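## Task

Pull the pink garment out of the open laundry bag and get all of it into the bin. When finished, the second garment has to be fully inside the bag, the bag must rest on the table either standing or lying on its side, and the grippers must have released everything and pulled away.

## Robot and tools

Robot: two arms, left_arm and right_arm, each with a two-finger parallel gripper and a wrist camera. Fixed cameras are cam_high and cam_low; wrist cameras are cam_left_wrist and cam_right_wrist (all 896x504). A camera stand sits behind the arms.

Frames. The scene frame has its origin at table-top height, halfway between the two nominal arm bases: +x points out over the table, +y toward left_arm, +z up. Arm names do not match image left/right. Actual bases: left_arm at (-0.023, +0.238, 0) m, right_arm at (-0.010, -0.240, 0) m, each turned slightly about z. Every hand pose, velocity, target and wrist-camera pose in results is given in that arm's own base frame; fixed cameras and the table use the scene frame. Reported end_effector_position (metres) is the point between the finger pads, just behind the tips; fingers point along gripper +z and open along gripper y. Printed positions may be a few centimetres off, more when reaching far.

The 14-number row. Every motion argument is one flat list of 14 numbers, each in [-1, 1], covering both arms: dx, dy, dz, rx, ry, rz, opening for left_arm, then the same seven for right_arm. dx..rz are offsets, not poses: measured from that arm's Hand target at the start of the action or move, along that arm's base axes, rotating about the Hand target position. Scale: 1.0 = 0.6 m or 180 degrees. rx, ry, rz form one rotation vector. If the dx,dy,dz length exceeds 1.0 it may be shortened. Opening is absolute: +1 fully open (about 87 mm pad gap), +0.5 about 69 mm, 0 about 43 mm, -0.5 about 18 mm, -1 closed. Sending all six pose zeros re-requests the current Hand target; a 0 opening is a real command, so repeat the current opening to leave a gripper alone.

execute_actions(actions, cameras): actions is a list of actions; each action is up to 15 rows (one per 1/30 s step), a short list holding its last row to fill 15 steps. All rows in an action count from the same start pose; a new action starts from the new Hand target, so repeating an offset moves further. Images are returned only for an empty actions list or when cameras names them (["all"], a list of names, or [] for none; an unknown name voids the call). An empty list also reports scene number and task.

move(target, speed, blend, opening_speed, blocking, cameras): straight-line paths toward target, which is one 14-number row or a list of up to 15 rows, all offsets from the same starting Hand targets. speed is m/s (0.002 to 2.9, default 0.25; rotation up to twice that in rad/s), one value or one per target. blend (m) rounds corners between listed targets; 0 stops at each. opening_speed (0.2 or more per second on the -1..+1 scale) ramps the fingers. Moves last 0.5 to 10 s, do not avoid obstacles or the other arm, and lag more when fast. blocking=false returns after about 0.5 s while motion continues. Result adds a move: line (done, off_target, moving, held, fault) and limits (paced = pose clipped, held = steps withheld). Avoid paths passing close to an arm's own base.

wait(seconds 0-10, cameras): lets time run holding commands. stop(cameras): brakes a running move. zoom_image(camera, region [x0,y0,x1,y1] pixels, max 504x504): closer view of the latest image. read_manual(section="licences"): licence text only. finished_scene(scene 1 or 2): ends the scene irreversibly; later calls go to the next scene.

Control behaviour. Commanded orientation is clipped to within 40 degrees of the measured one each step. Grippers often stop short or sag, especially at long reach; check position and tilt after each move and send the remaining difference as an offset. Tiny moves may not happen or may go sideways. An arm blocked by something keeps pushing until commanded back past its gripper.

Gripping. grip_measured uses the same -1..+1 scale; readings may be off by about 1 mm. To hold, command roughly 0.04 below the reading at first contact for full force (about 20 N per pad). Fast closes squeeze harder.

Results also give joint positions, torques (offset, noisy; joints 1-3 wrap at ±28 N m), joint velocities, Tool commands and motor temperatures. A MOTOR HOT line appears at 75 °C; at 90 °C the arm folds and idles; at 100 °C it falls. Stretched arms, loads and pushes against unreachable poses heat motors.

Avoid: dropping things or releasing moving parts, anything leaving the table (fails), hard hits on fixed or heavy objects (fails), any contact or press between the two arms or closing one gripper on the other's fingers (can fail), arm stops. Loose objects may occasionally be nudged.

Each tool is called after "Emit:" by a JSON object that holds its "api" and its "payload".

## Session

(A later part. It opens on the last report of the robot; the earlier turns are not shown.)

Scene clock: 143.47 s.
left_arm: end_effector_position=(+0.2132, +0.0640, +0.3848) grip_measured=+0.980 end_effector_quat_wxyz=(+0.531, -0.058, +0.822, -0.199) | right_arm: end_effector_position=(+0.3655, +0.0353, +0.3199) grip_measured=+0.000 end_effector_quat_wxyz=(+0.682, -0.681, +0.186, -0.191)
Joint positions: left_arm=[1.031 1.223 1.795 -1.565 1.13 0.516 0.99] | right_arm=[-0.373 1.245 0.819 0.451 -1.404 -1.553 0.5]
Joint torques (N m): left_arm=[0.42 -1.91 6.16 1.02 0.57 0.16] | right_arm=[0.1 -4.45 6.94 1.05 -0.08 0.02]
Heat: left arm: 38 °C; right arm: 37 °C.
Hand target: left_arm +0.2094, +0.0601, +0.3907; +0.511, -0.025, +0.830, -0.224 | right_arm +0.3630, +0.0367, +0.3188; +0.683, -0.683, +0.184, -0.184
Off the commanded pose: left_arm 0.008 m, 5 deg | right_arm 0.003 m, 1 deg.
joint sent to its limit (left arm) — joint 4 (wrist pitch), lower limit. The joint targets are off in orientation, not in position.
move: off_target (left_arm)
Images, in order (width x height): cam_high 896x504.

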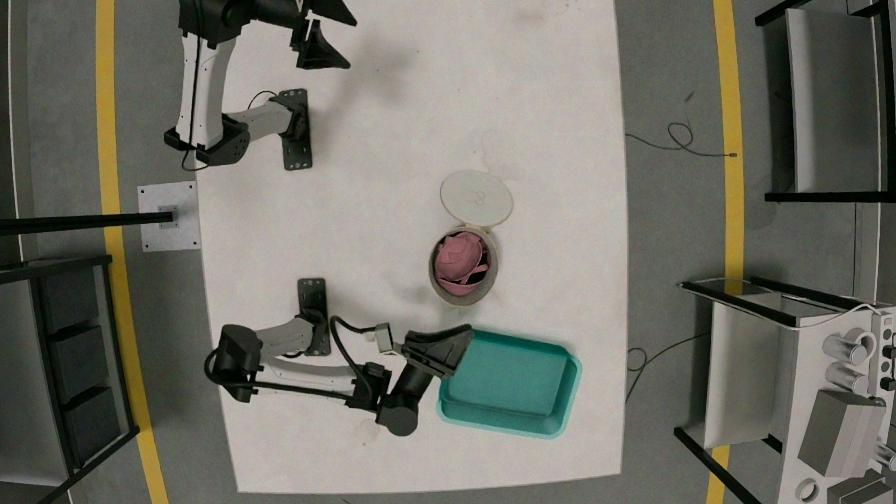

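Emit:
{"api": "move", "payload": {"target": [0,0,0,0,0,0,1,0.062,0.197,-0.098,-0.465,0.218,0.218,0.1], "speed": 0.4, "cameras": ["cam_high","cam_low","cam_right_wrist"]}}

Emit:
{"api": "zoom_image", "payload": {"camera": "cam_high", "region": [415, 160, 535, 310]}}

Scene clock: 178.07 s.
left_arm: end_effector_position=(+0.2132, +0.0640, +0.3848) grip_measured=+0.980 end_effector_quat_wxyz=(+0.531, -0.058, +0.822, -0.199) | right_arm: end_effector_position=(+0.3992, +0.1555, +0.2596) grip_measured=+0.100 end_effector_quat_wxyz=(-0.134, +0.938, -0.304, +0.095)
Joint positions: left_arm=[1.031 1.223 1.795 -1.565 1.13 0.516 0.99] | right_arm=[0.429 1.933 2.24 -1.555 -0.067 -2.075 0.55]
Joint torques (N m): left_arm=[0.43 -1.92 6.16 1.03 0.58 0.15] | right_arm=[0.72 -8.31 7.35 0.54 0.18 -0.09]
Heat: left arm: 36 °C; right arm: 39 °C.
Hand target: left_arm +0.2094, +0.0601, +0.3907; +0.511, -0.025, +0.830, -0.224 | right_arm +0.4001, +0.1549, +0.2601; -0.027, +0.990, -0.062, -0.123
Off the commanded pose: left_arm 0.008 m, 5 deg | right_arm 0.001 m, 50 deg; orientation clipped.
joint sent to its limit (left arm) — joint 4 (wrist pitch), lower limit. The joint targets are off in orientation, not in position.
joint sent to its limit (right arm) — joint 4 (wrist pitch), lower limit; joint 6 (wrist roll), lower limit. The joint targets are off in orientation, not in position.
move: off_target (left_arm, right_arm); limits=paced
Images, in order (width x height): cam_high 896x504, cam_low 896x504, cam_right_wrist 896x504.

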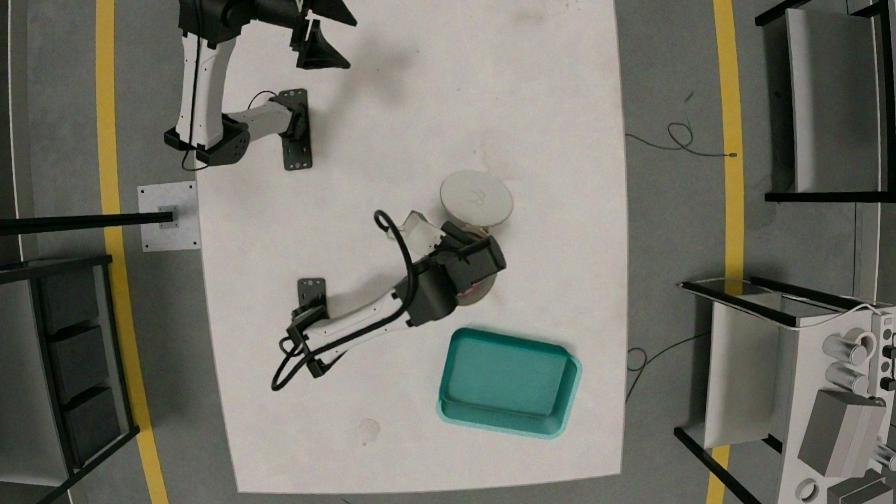

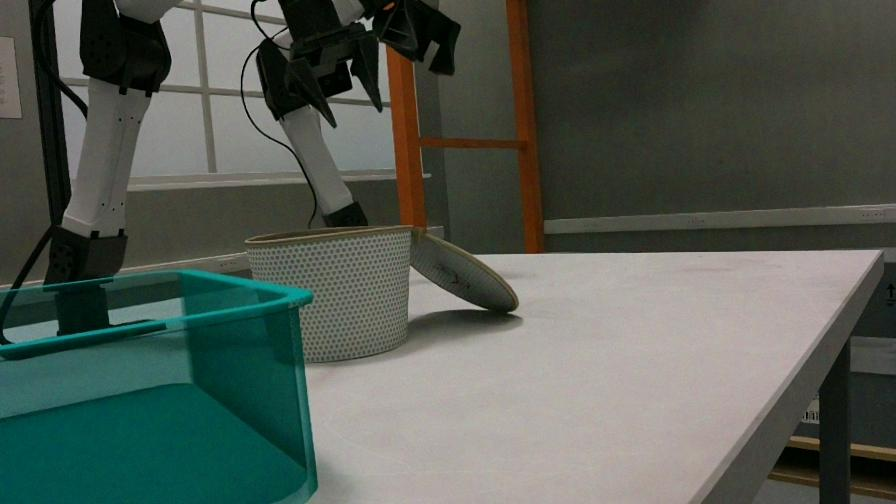

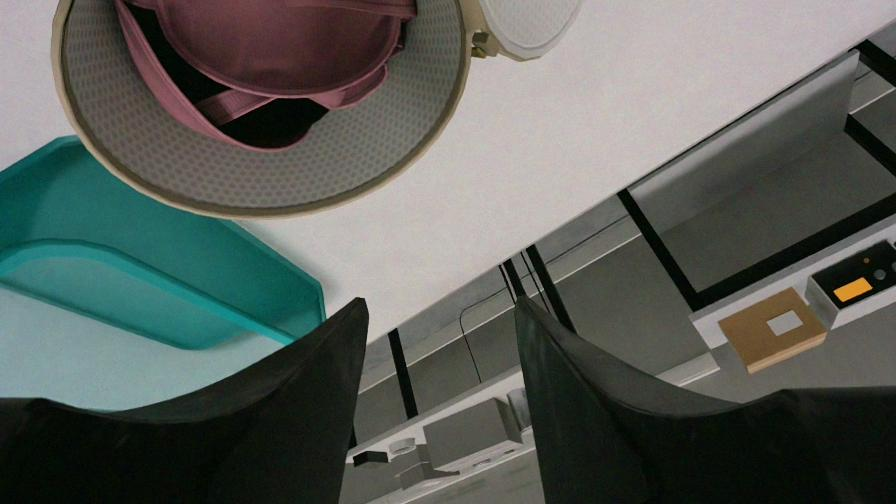

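Scaled by 3.360 from the camera's 896x504 image, which has a finer 1280x720 frame.

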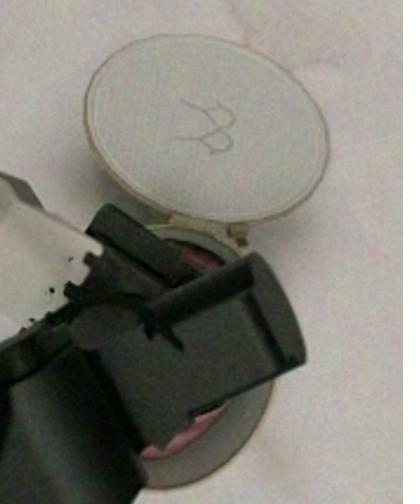

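Emit:
{"api": "move", "payload": {"target": [0,0,0,0,0,0,1,0,-0.025,-0.1,-0.002,-0.081,0.161,0.1], "speed": 0.4, "cameras": ["cam_high","cam_low","cam_right_wrist"]}}

Emit:
{"api": "zoom_image", "payload": {"camera": "cam_high", "region": [415, 160, 535, 310]}}

Scene clock: 197.50 s.
left_arm: end_effector_position=(+0.2132, +0.0640, +0.3848) grip_measured=+0.980 end_effector_quat_wxyz=(+0.531, -0.058, +0.822, -0.199) | right_arm: end_effector_position=(+0.4020, +0.1416, +0.2082) grip_measured=+0.100 end_effector_quat_wxyz=(+0.075, +0.951, -0.257, +0.153)
Joint positions: left_arm=[1.031 1.223 1.795 -1.565 1.13 0.516 0.99] | right_arm=[0.553 2.018 2.108 -1.557 0.326 -2.077 0.55]
Joint torques (N m): left_arm=[0.46 -1.91 6.17 1.03 0.58 0.16] | right_arm=[0.72 -8.95 4.93 0.18 0.32 -0.1]
Heat: left arm: 35 °C; right arm: 38 °C.
Hand target: left_arm +0.2094, +0.0601, +0.3907; +0.511, -0.025, +0.830, -0.224 | right_arm +0.4002, +0.1398, +0.2001; +0.021, +0.997, +0.065, +0.044
Off the commanded pose: left_arm 0.008 m, 5 deg | right_arm 0.009 m, 56 deg; orientation clipped.
joint sent to its limit (left arm) — joint 4 (wrist pitch), lower limit. The joint targets are off in orientation, not in position.
joint sent to its limit (right arm) — joint 4 (wrist pitch), lower limit; joint 6 (wrist roll), lower limit. The joint targets are off in orientation, not in position.
move: off_target (left_arm, right_arm); limits=paced
Images, in order (width x height): cam_high 896x504, cam_low 896x504, cam_right_wrist 896x504.

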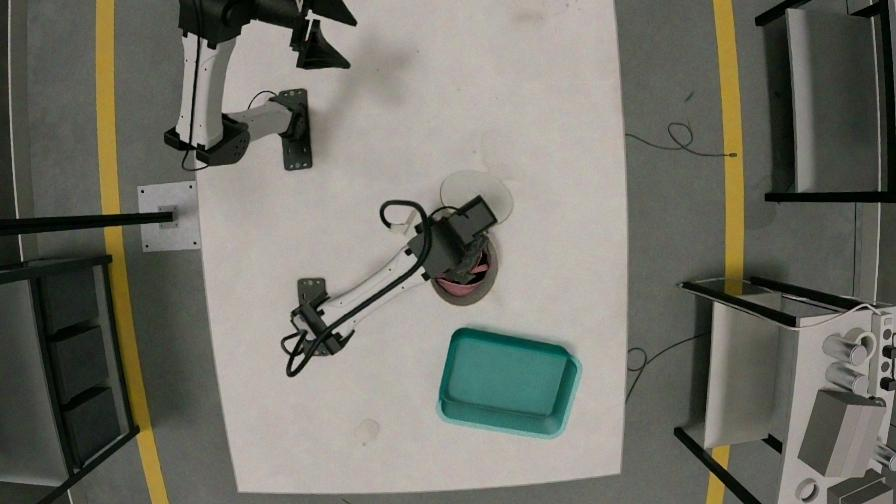

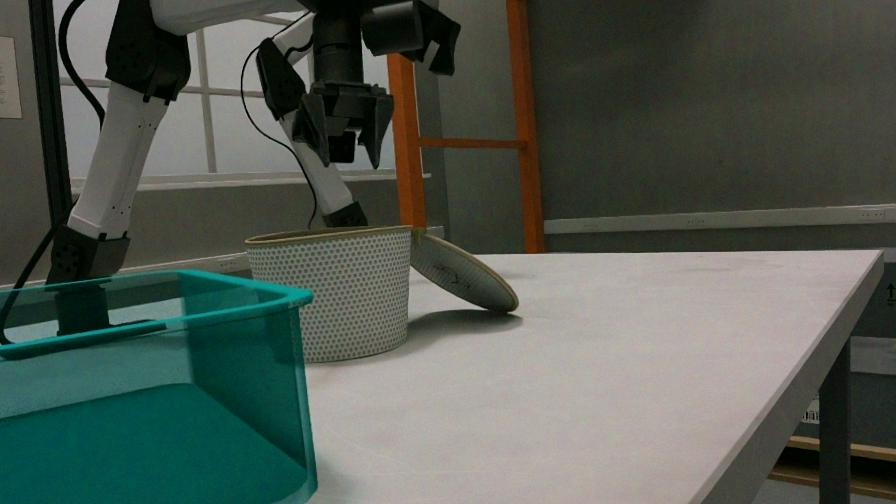

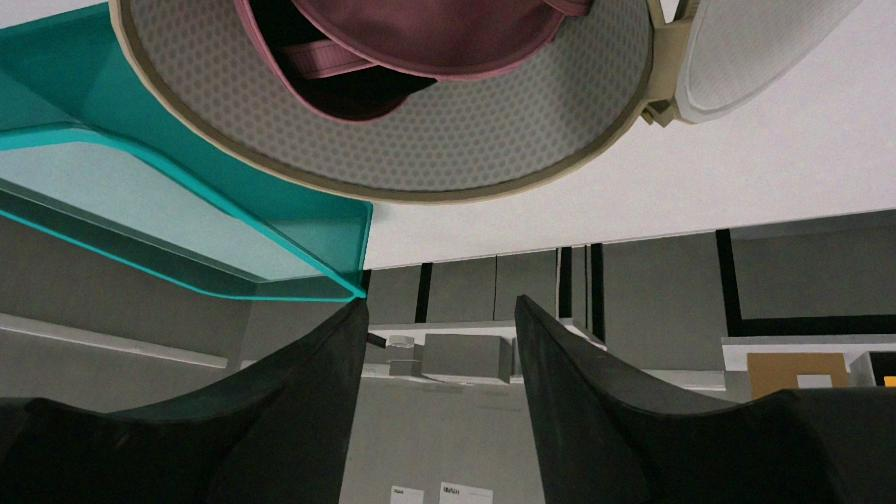

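Scaled by 3.360 from the camera's 896x504 image, which has a finer 1280x720 frame.

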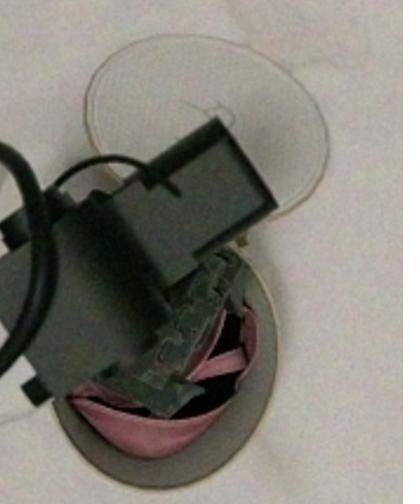

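Emit:
{"api": "move", "payload": {"target": [0,0,0,0,0,0,1,0,0,0.03,0.161,0.02,-0.908,0.1], "speed": 0.6, "cameras": ["cam_high","cam_low","cam_right_wrist"]}}

Emit:
{"api": "zoom_image", "payload": {"camera": "cam_high", "region": [415, 160, 535, 310]}}

Scene clock: 213.70 s.
left_arm: end_effector_position=(+0.2132, +0.0640, +0.3848) grip_measured=+0.980 end_effector_quat_wxyz=(+0.531, -0.058, +0.822, -0.199) | right_arm: end_effector_position=(+0.3996, +0.1377, +0.2203) grip_measured=+0.100 end_effector_quat_wxyz=(+0.168, -0.194, +0.966, +0.023)
Joint positions: left_arm=[1.031 1.223 1.795 -1.565 1.13 0.516 0.99] | right_arm=[0.338 2.157 2.487 -1.56 0.002 -0.058 0.55]
Joint torques (N m): left_arm=[0.46 -1.91 6.17 1.02 0.57 0.16] | right_arm=[0.09 -9.89 7.27 0.73 -0.06 0.07]
Heat: left arm: 35 °C; right arm: 38 °C.
Hand target: left_arm +0.2094, +0.0601, +0.3907; +0.511, -0.025, +0.830, -0.224 | right_arm +0.4002, +0.1399, +0.2181; +0.129, -0.189, +0.973, +0.026
Off the commanded pose: left_arm 0.008 m, 5 deg | right_arm 0.003 m, 5 deg.
joint sent to its limit (left arm) — joint 4 (wrist pitch), lower limit. The joint targets are off in orientation, not in position.
joint sent to its limit (right arm) — joint 4 (wrist pitch), lower limit. The joint targets are off in orientation, not in position.
move: off_target (left_arm, right_arm)
Images, in order (width x height): cam_high 896x504, cam_low 896x504, cam_right_wrist 896x504.

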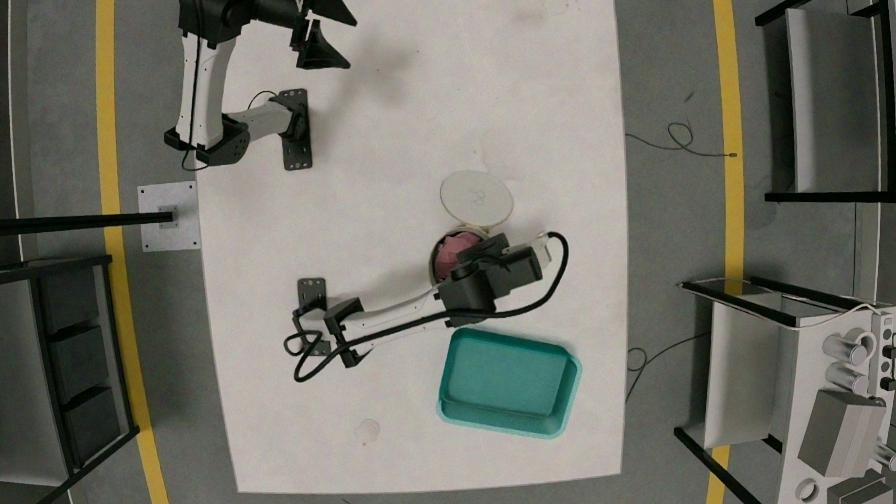

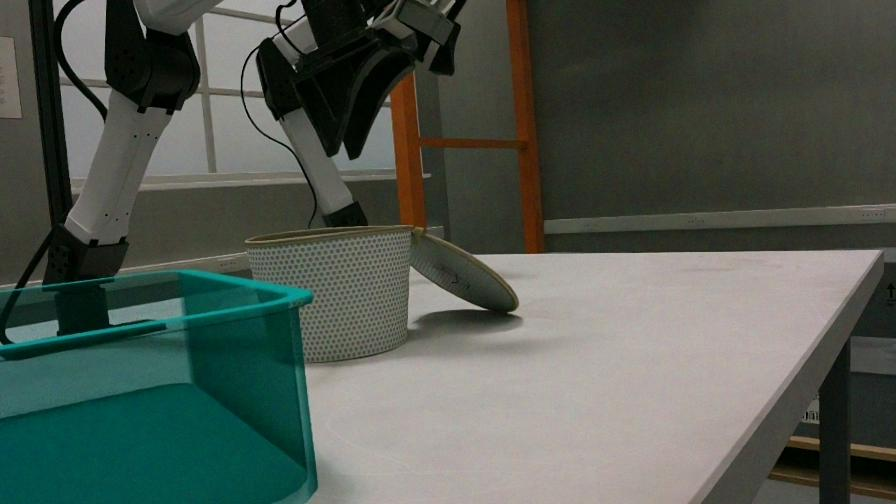

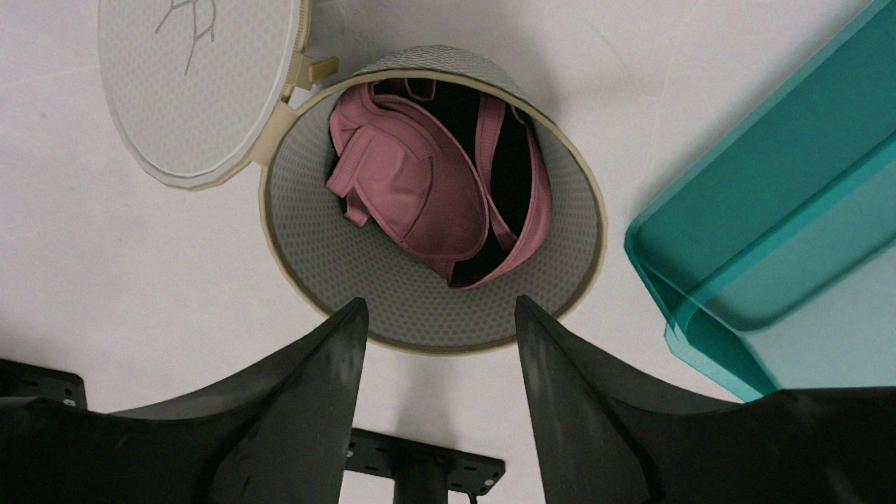

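Scaled by 3.360 from the camera's 896x504 image, which has a finer 1280x720 frame.

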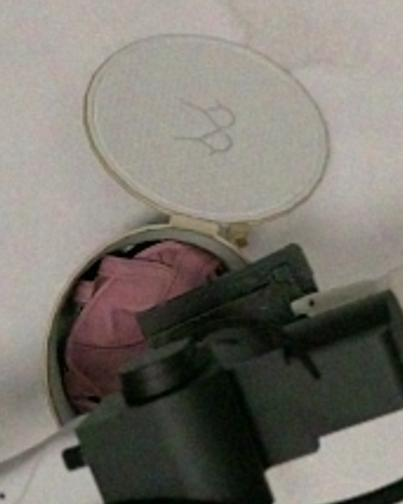

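Emit:
{"api": "move", "payload": {"target": [0,0,0,0,0,0,1,-0.024,-0.02,-0.188,0,0,0,0.2], "speed": 0.25, "cameras": ["cam_high","cam_right_wrist"]}}

Emit:
{"api": "zoom_image", "payload": {"camera": "cam_right_wrist", "region": [250, 60, 650, 380]}}

Scene clock: 233.33 s.
left_arm: end_effector_position=(+0.2132, +0.0640, +0.3848) grip_measured=+0.980 end_effector_quat_wxyz=(+0.531, -0.058, +0.822, -0.199) | right_arm: end_effector_position=(+0.3843, +0.1273, +0.0961) grip_measured=+0.200 end_effector_quat_wxyz=(+0.112, -0.188, +0.976, +0.017)
Joint positions: left_arm=[1.031 1.223 1.795 -1.565 1.13 0.516 0.99] | right_arm=[0.324 2.031 1.785 -1.099 -0.004 -0.057 0.6]
Joint torques (N m): left_arm=[0.44 -1.94 6.15 1.03 0.57 0.16] | right_arm=[-0.06 -14.13 5.39 0.81 -0.05 -0.07]
Motor temperatures (°C): left_arm=[21 28 33 34 19 21 20] | right_arm=[19 38 38 26 21 23 20]
Heat: left arm: 34 °C; right arm: 38 °C.
Hand target: left_arm +0.2094, +0.0601, +0.3907; +0.511, -0.025, +0.830, -0.224 | right_arm +0.3858, +0.1279, +0.1053; +0.129, -0.189, +0.973, +0.026
Off the commanded pose: left_arm 0.008 m, 5 deg | right_arm 0.009 m, 2 deg.
joint sent to its limit (left arm) — joint 4 (wrist pitch), lower limit. The joint targets are off in orientation, not in position.
move: off_target (left_arm)
Images, in order (width x height): cam_high 896x504, cam_right_wrist 896x504.

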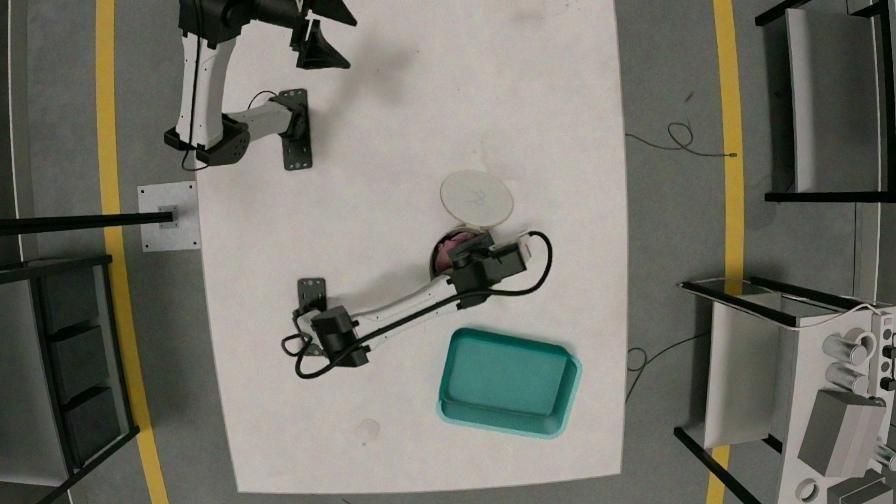

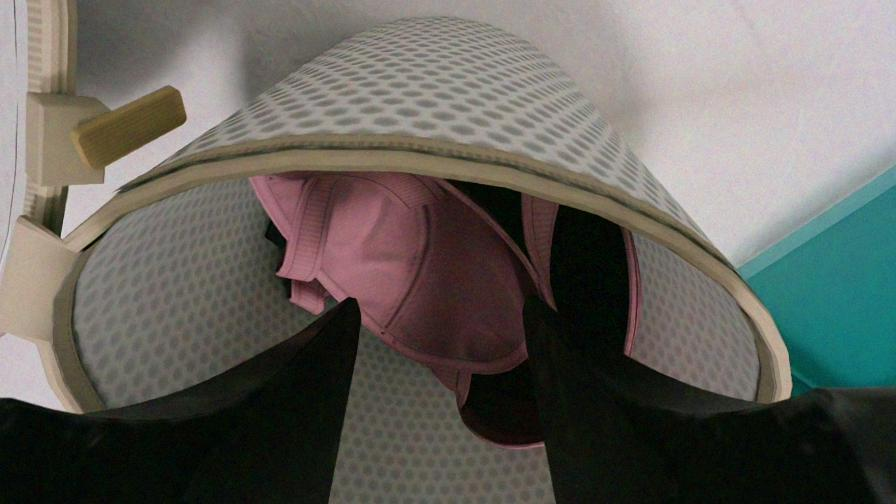

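Scaled by 1.260 from the camera's 896x504 image, which has a finer 1280x720 frame.

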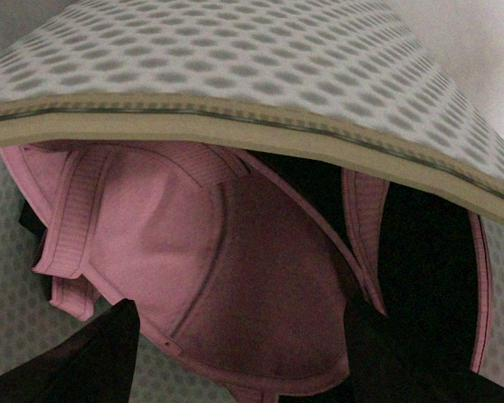

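Emit:
{"api": "move", "payload": {"target": [[0,0,0,0,0,0,1,0.003,-0.008,-0.055,0,0,0,0.35],[0,0,0,0,0,0,1,0.003,-0.008,-0.055,0,0,0,-1]], "speed": 0.12, "opening_speed": 1.5, "cameras": ["cam_high","cam_right_wrist"]}}

Emit:
{"api": "zoom_image", "payload": {"camera": "cam_right_wrist", "region": [250, 60, 650, 380]}}

Scene clock: 246.23 s.
left_arm: end_effector_position=(+0.2132, +0.0640, +0.3848) grip_measured=+0.980 end_effector_quat_wxyz=(+0.531, -0.058, +0.822, -0.199) | right_arm: end_effector_position=(+0.3859, +0.1232, +0.0661) grip_measured=-0.998 end_effector_quat_wxyz=(+0.116, -0.187, +0.975, +0.019)
Joint positions: left_arm=[1.031 1.223 1.795 -1.565 1.13 0.516 0.99] | right_arm=[0.312 2.03 1.664 -0.969 -0.009 -0.065 0.001]
Joint torques (N m): left_arm=[0.44 -1.89 6.15 1.03 0.58 0.16] | right_arm=[-0.21 -13.34 5.41 0.81 -0.04 -0.11]
Motor temperatures (°C): left_arm=[21 28 33 34 19 20 20] | right_arm=[19 44 38 25 21 23 20]
Heat: left arm: 34 °C; right arm: 44 °C.
Hand target: left_arm +0.2094, +0.0601, +0.3907; +0.511, -0.025, +0.830, -0.224 | right_arm +0.3876, +0.1230, +0.0723; +0.129, -0.189, +0.973, +0.026
Off the commanded pose: left_arm 0.008 m, 5 deg | right_arm 0.006 m, 2 deg.
joint sent to its limit (left arm) — joint 4 (wrist pitch), lower limit. The joint targets are off in orientation, not in position.
move: off_target (left_arm)
Images, in order (width x height): cam_high 896x504, cam_right_wrist 896x504.

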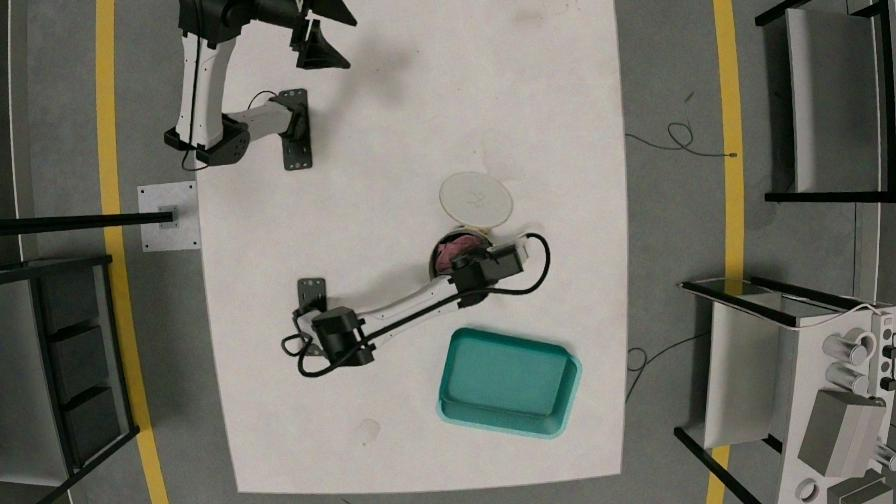

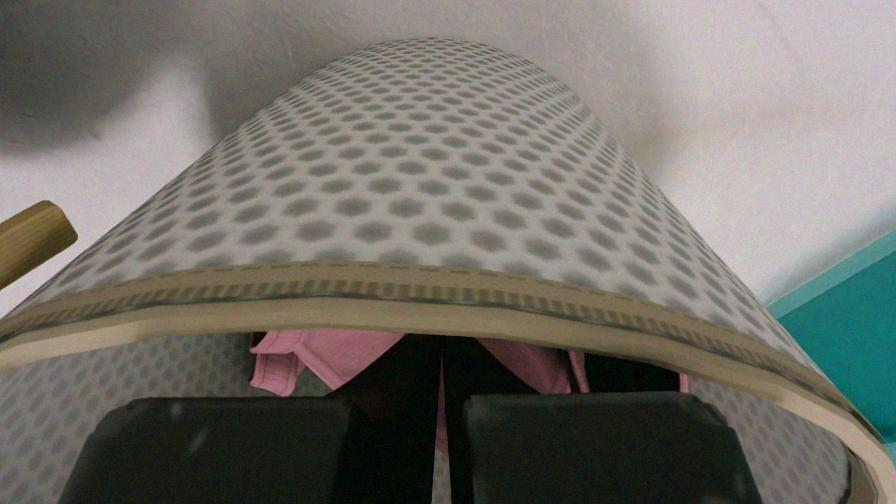

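Scaled by 1.260 from the camera's 896x504 image, which has a finer 1280x720 frame.

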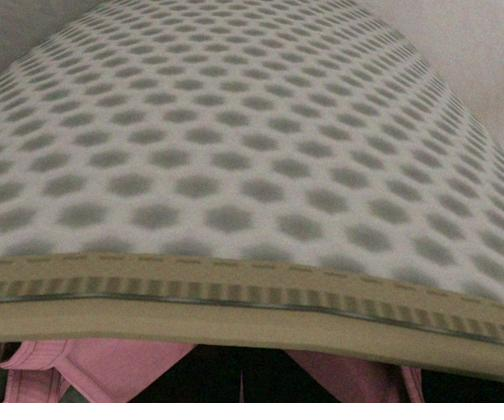

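Emit:
{"api": "move", "payload": {"target": [[0,0,0,0,0,0,1,0,0,0,0,0,0,0.35],[0,0,0,0,0,0,1,0,0,-0.045,0,0,0,0.35],[0,0,0,0,0,0,1,0,0,-0.045,0,0,0,-1],[0,0,0,0,0,0,1,0,0,0.1,0,0,0,-1]], "speed": 0.12, "opening_speed": 2, "cameras": ["cam_high","cam_low","cam_right_wrist"]}}

Scene clock: 253.73 s.
left_arm: end_effector_position=(+0.2132, +0.0640, +0.3848) grip_measured=+0.980 end_effector_quat_wxyz=(+0.531, -0.058, +0.822, -0.199) | right_arm: end_effector_position=(+0.3871, +0.1239, +0.1173) grip_measured=-0.998 end_effector_quat_wxyz=(+0.116, -0.187, +0.975, +0.019)
Joint positions: left_arm=[1.031 1.223 1.795 -1.565 1.13 0.516 0.99] | right_arm=[0.312 2.03 1.867 -1.172 -0.01 -0.065 0.001]
Joint torques (N m): left_arm=[0.46 -1.91 6.2 1.02 0.57 0.16] | right_arm=[-0.2 -13.41 8.31 0.47 -0.03 -0.11]
Heat: left arm: 34 °C; right arm: 45 °C.
Hand target: left_arm +0.2094, +0.0601, +0.3907; +0.511, -0.025, +0.830, -0.224 | right_arm +0.3876, +0.1230, +0.1323; +0.129, -0.189, +0.973, +0.026
Off the commanded pose: left_arm 0.008 m, 5 deg | right_arm 0.015 m, 2 deg.
joint sent to its limit (left arm) — joint 4 (wrist pitch), lower limit. The joint targets are off in orientation, not in position.
move: off_target (left_arm, right_arm)
Images, in order (width x height): cam_high 896x504, cam_low 896x504, cam_right_wrist 896x504.

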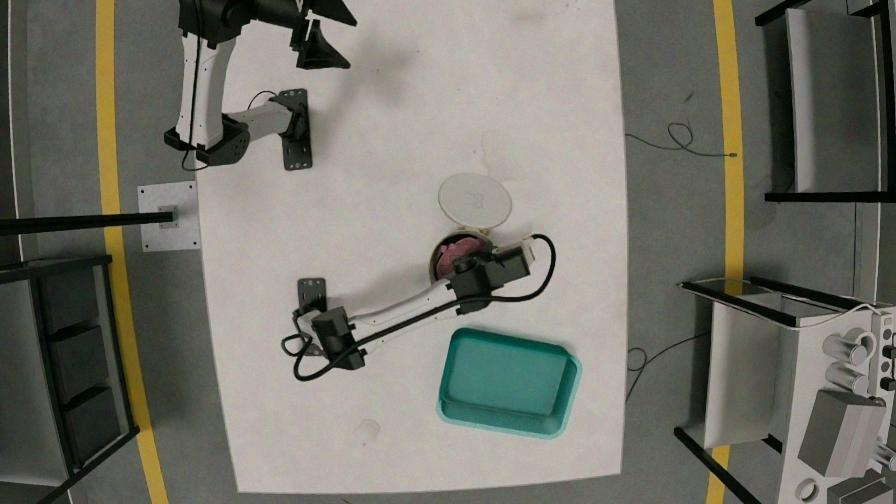

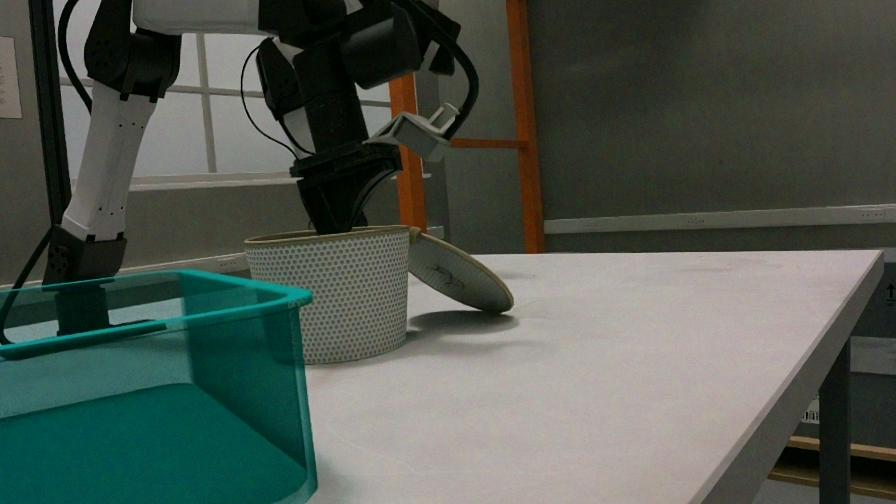

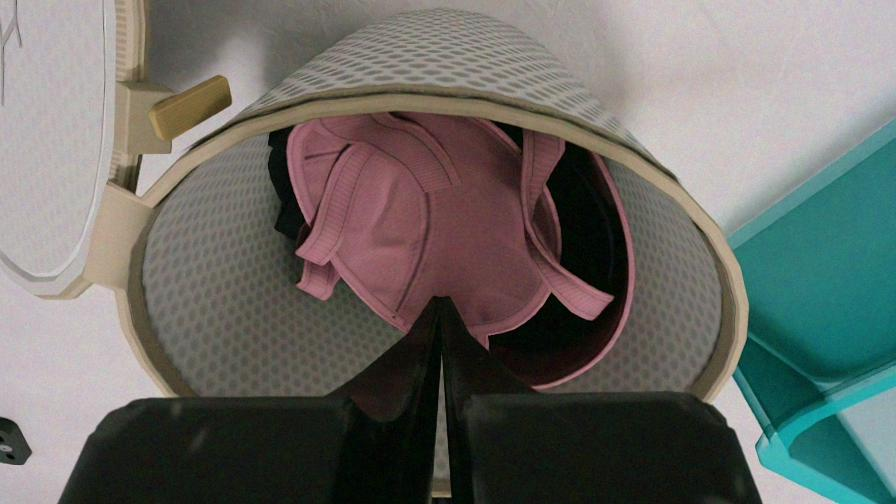

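Emit:
{"api": "zoom_image", "payload": {"camera": "cam_right_wrist", "region": [260, 100, 660, 400]}}

Scaled by 1.260 from the camera's 896x504 image, which has a finer 1280x720 frame.

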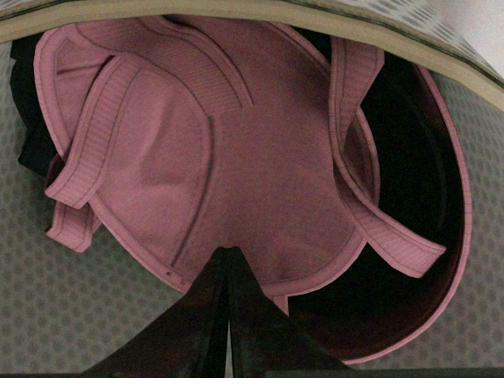

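Emit:
{"api": "move", "payload": {"target": [[0,0,0,0,0,0,1,0.04,-0.043,0,0,0,0,-0.1],[0,0,0,0,0,0,1,0.04,-0.043,-0.078,0,0,0,-0.1]], "speed": 0.15, "blend": 0.01, "cameras": ["cam_high","cam_right_wrist"]}}

Emit:
{"api": "zoom_image", "payload": {"camera": "cam_right_wrist", "region": [250, 150, 650, 450]}}

Scene clock: 290.23 s.
left_arm: end_effector_position=(+0.2132, +0.0640, +0.3848) grip_measured=+0.980 end_effector_quat_wxyz=(+0.531, -0.058, +0.822, -0.199) | right_arm: end_effector_position=(+0.4094, +0.0930, +0.0901) grip_measured=-0.100 end_effector_quat_wxyz=(+0.127, -0.181, +0.975, +0.019)
Joint positions: left_arm=[1.031 1.223 1.795 -1.565 1.13 0.516 0.99] | right_arm=[0.225 2.061 1.803 -1.057 -0.028 -0.138 0.45]
Joint torques (N m): left_arm=[0.43 -1.91 6.15 1.03 0.57 0.16] | right_arm=[0.64 -10.62 6.11 0.82 -0.07 -0.12]
Motor temperatures (°C): left_arm=[21 28 33 33 19 20 20] | right_arm=[19 50 40 24 21 23 20]
Heat: left arm: 33 °C; right arm: 50 °C.
Hand target: left_arm +0.2094, +0.0601, +0.3907; +0.511, -0.025, +0.830, -0.224 | right_arm +0.4117, +0.0974, +0.0854; +0.129, -0.189, +0.973, +0.026
Off the commanded pose: left_arm 0.008 m, 5 deg | right_arm 0.007 m, 1 deg.
joint sent to its limit (left arm) — joint 4 (wrist pitch), lower limit. The joint targets are off in orientation, not in position.
move: off_target (left_arm)
Images, in order (width x height): cam_high 896x504, cam_right_wrist 896x504.

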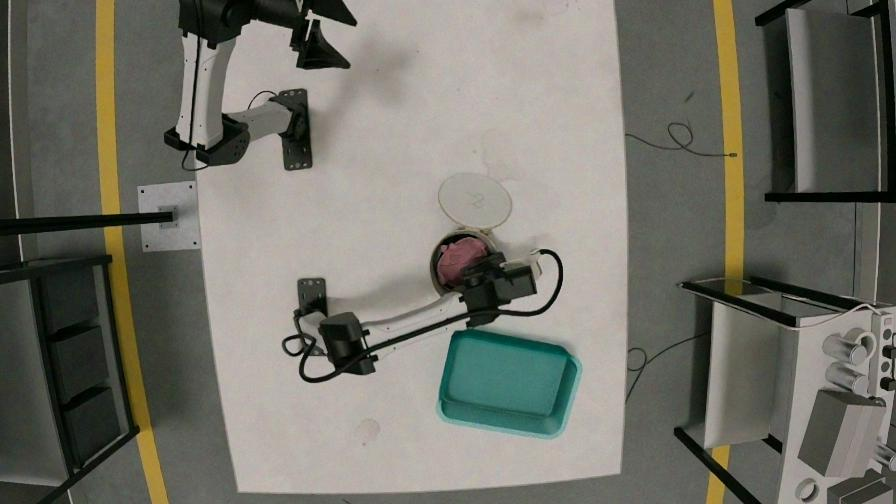

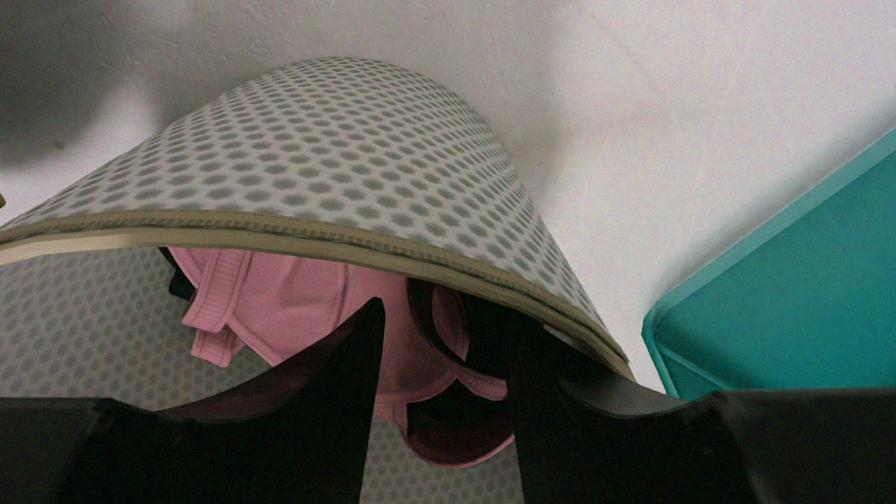

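Scaled by 1.260 from the camera's 896x504 image, which has a finer 1280x720 frame.

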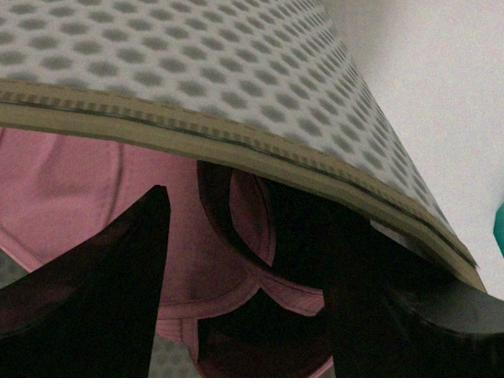

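Emit:
{"api": "move", "payload": {"target": [[0,0,0,0,0,0,1,0,0,-0.088,0.026,-0.061,0,-0.1],[0,0,0,0,0,0,1,0,0,-0.088,0.026,-0.061,0,-1]], "speed": 0.15, "opening_speed": 2, "cameras": ["cam_low","cam_right_wrist"]}}

Scene clock: 297.43 s.
left_arm: end_effector_position=(+0.2132, +0.0640, +0.3848) grip_measured=+0.980 end_effector_quat_wxyz=(+0.531, -0.058, +0.822, -0.199) | right_arm: end_effector_position=(+0.4153, +0.1037, +0.0391) grip_measured=-0.865 end_effector_quat_wxyz=(+0.236, -0.186, +0.952, +0.055)
Joint positions: left_arm=[1.031 1.223 1.795 -1.565 1.13 0.516 0.99] | right_arm=[0.22 1.921 1.349 -0.517 -0.095 -0.142 0.067]
Joint torques (N m): left_arm=[0.46 -1.92 6.16 1.03 0.57 0.16] | right_arm=[-0.25 -10.18 4.96 1.1 0.11 -0.11]
Heat: left arm: 33 °C; right arm: 50 °C.
Hand target: left_arm +0.2094, +0.0601, +0.3907; +0.511, -0.025, +0.830, -0.224 | right_arm +0.4116, +0.0973, +0.0327; +0.229, -0.185, +0.954, +0.047
Off the commanded pose: left_arm 0.008 m, 5 deg | right_arm 0.010 m, 1 deg.
joint sent to its limit (left arm) — joint 4 (wrist pitch), lower limit. The joint targets are off in orientation, not in position.
move: off_target (left_arm)
Images, in order (width x height): cam_low 896x504, cam_right_wrist 896x504.

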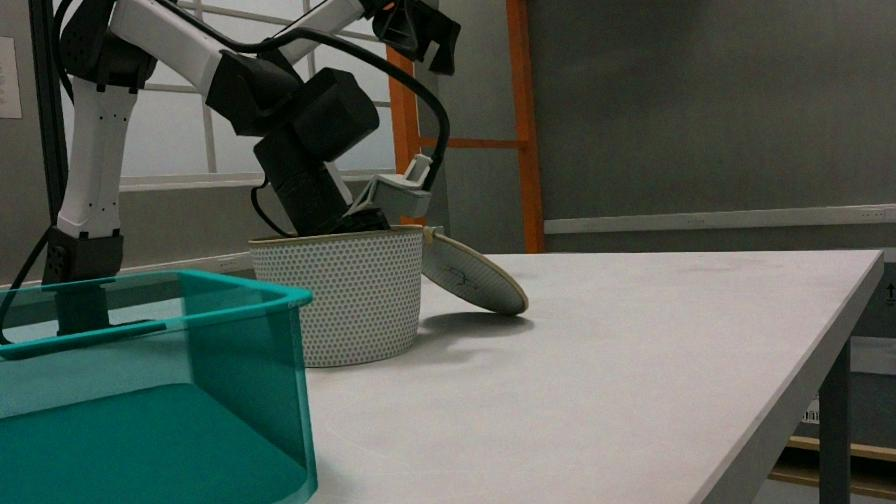

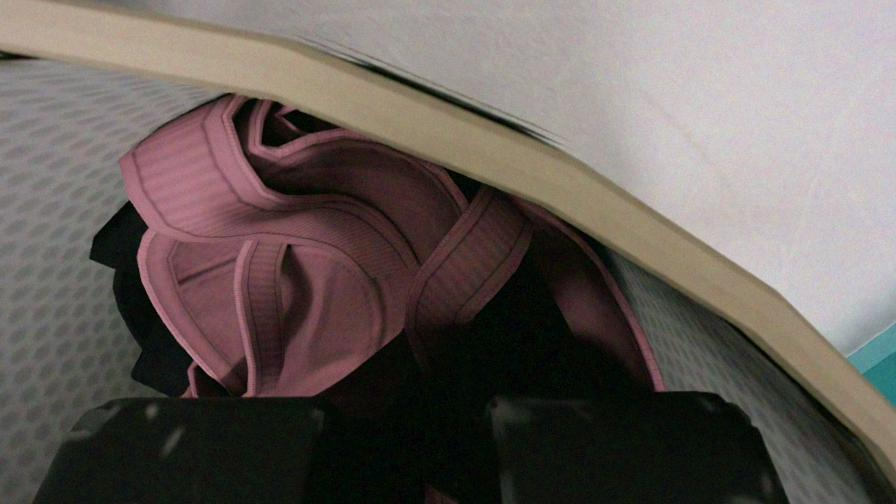

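Emit:
{"api": "move", "payload": {"target": [[0,0,0,0,0,0,1,0,0,0.2,0,0,0,-1]], "speed": 0.1, "cameras": ["cam_high","cam_low","cam_right_wrist"]}}

Scene clock: 301.53 s.
left_arm: end_effector_position=(+0.2132, +0.0640, +0.3848) grip_measured=+0.980 end_effector_quat_wxyz=(+0.531, -0.058, +0.822, -0.199) | right_arm: end_effector_position=(+0.4093, +0.1017, +0.1324) grip_measured=-0.867 end_effector_quat_wxyz=(+0.209, -0.185, +0.959, +0.054)
Joint positions: left_arm=[1.031 1.223 1.795 -1.565 1.13 0.516 0.99] | right_arm=[0.218 1.897 1.708 -0.957 -0.094 -0.142 0.067]
Joint torques (N m): left_arm=[0.46 -1.92 6.15 1.03 0.58 0.15] | right_arm=[-0.1 -13.2 9.09 0.82 0.14 -0.1]
Heat: left arm: 33 °C; right arm: 50 °C.
Hand target: left_arm +0.2094, +0.0601, +0.3907; +0.511, -0.025, +0.830, -0.224 | right_arm +0.4116, +0.0972, +0.1526; +0.229, -0.185, +0.955, +0.047
Off the commanded pose: left_arm 0.008 m, 5 deg | right_arm 0.021 m, 2 deg.
joint sent to its limit (left arm) — joint 4 (wrist pitch), lower limit. The joint targets are off in orientation, not in position.
move: off_target (left_arm, right_arm)
Images, in order (width x height): cam_high 896x504, cam_low 896x504, cam_right_wrist 896x504.

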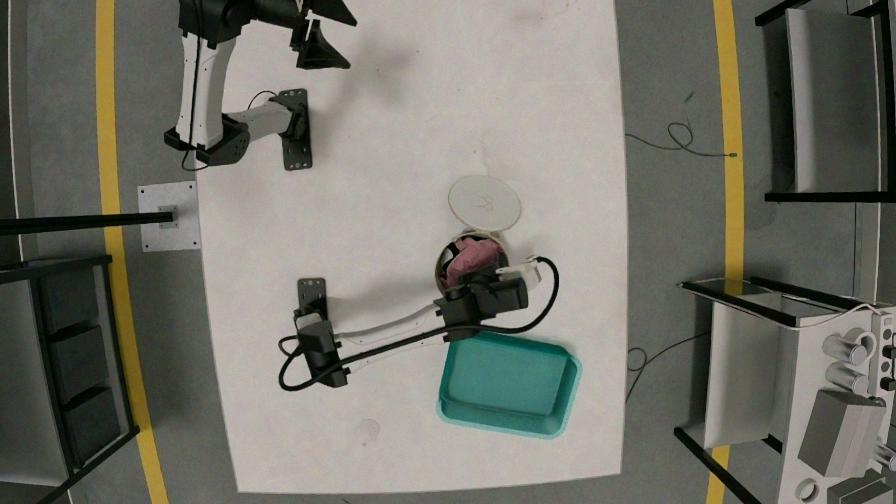

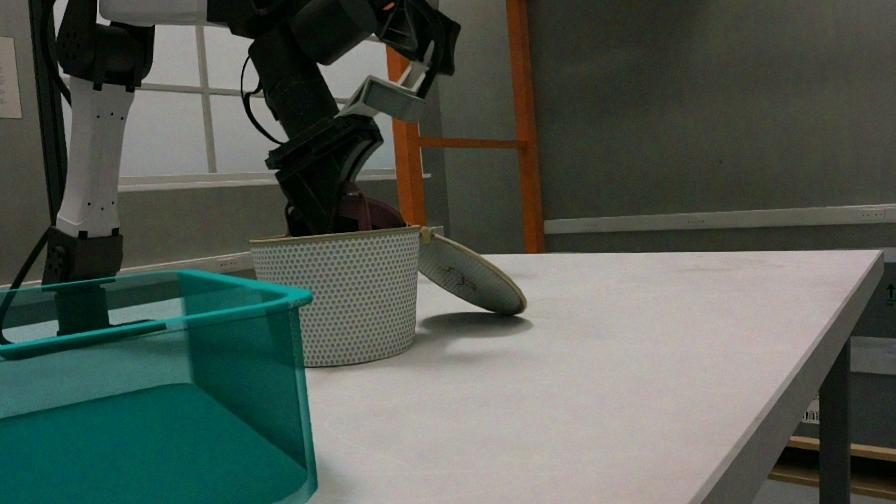

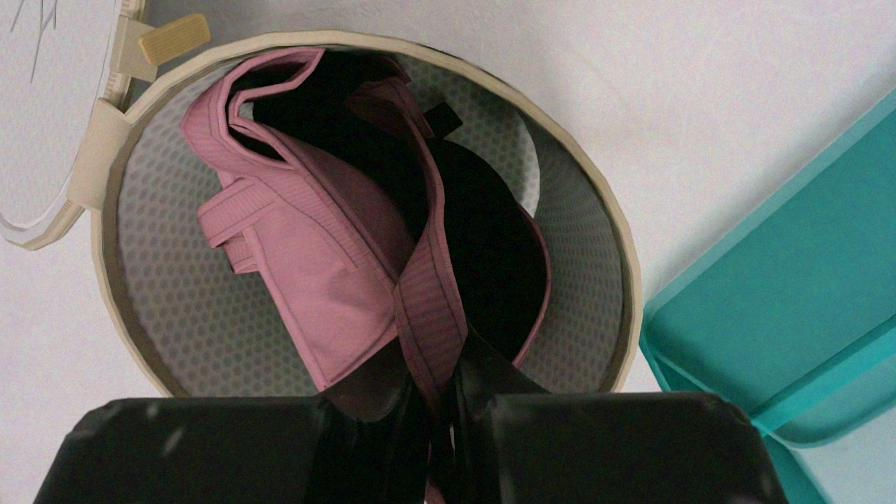

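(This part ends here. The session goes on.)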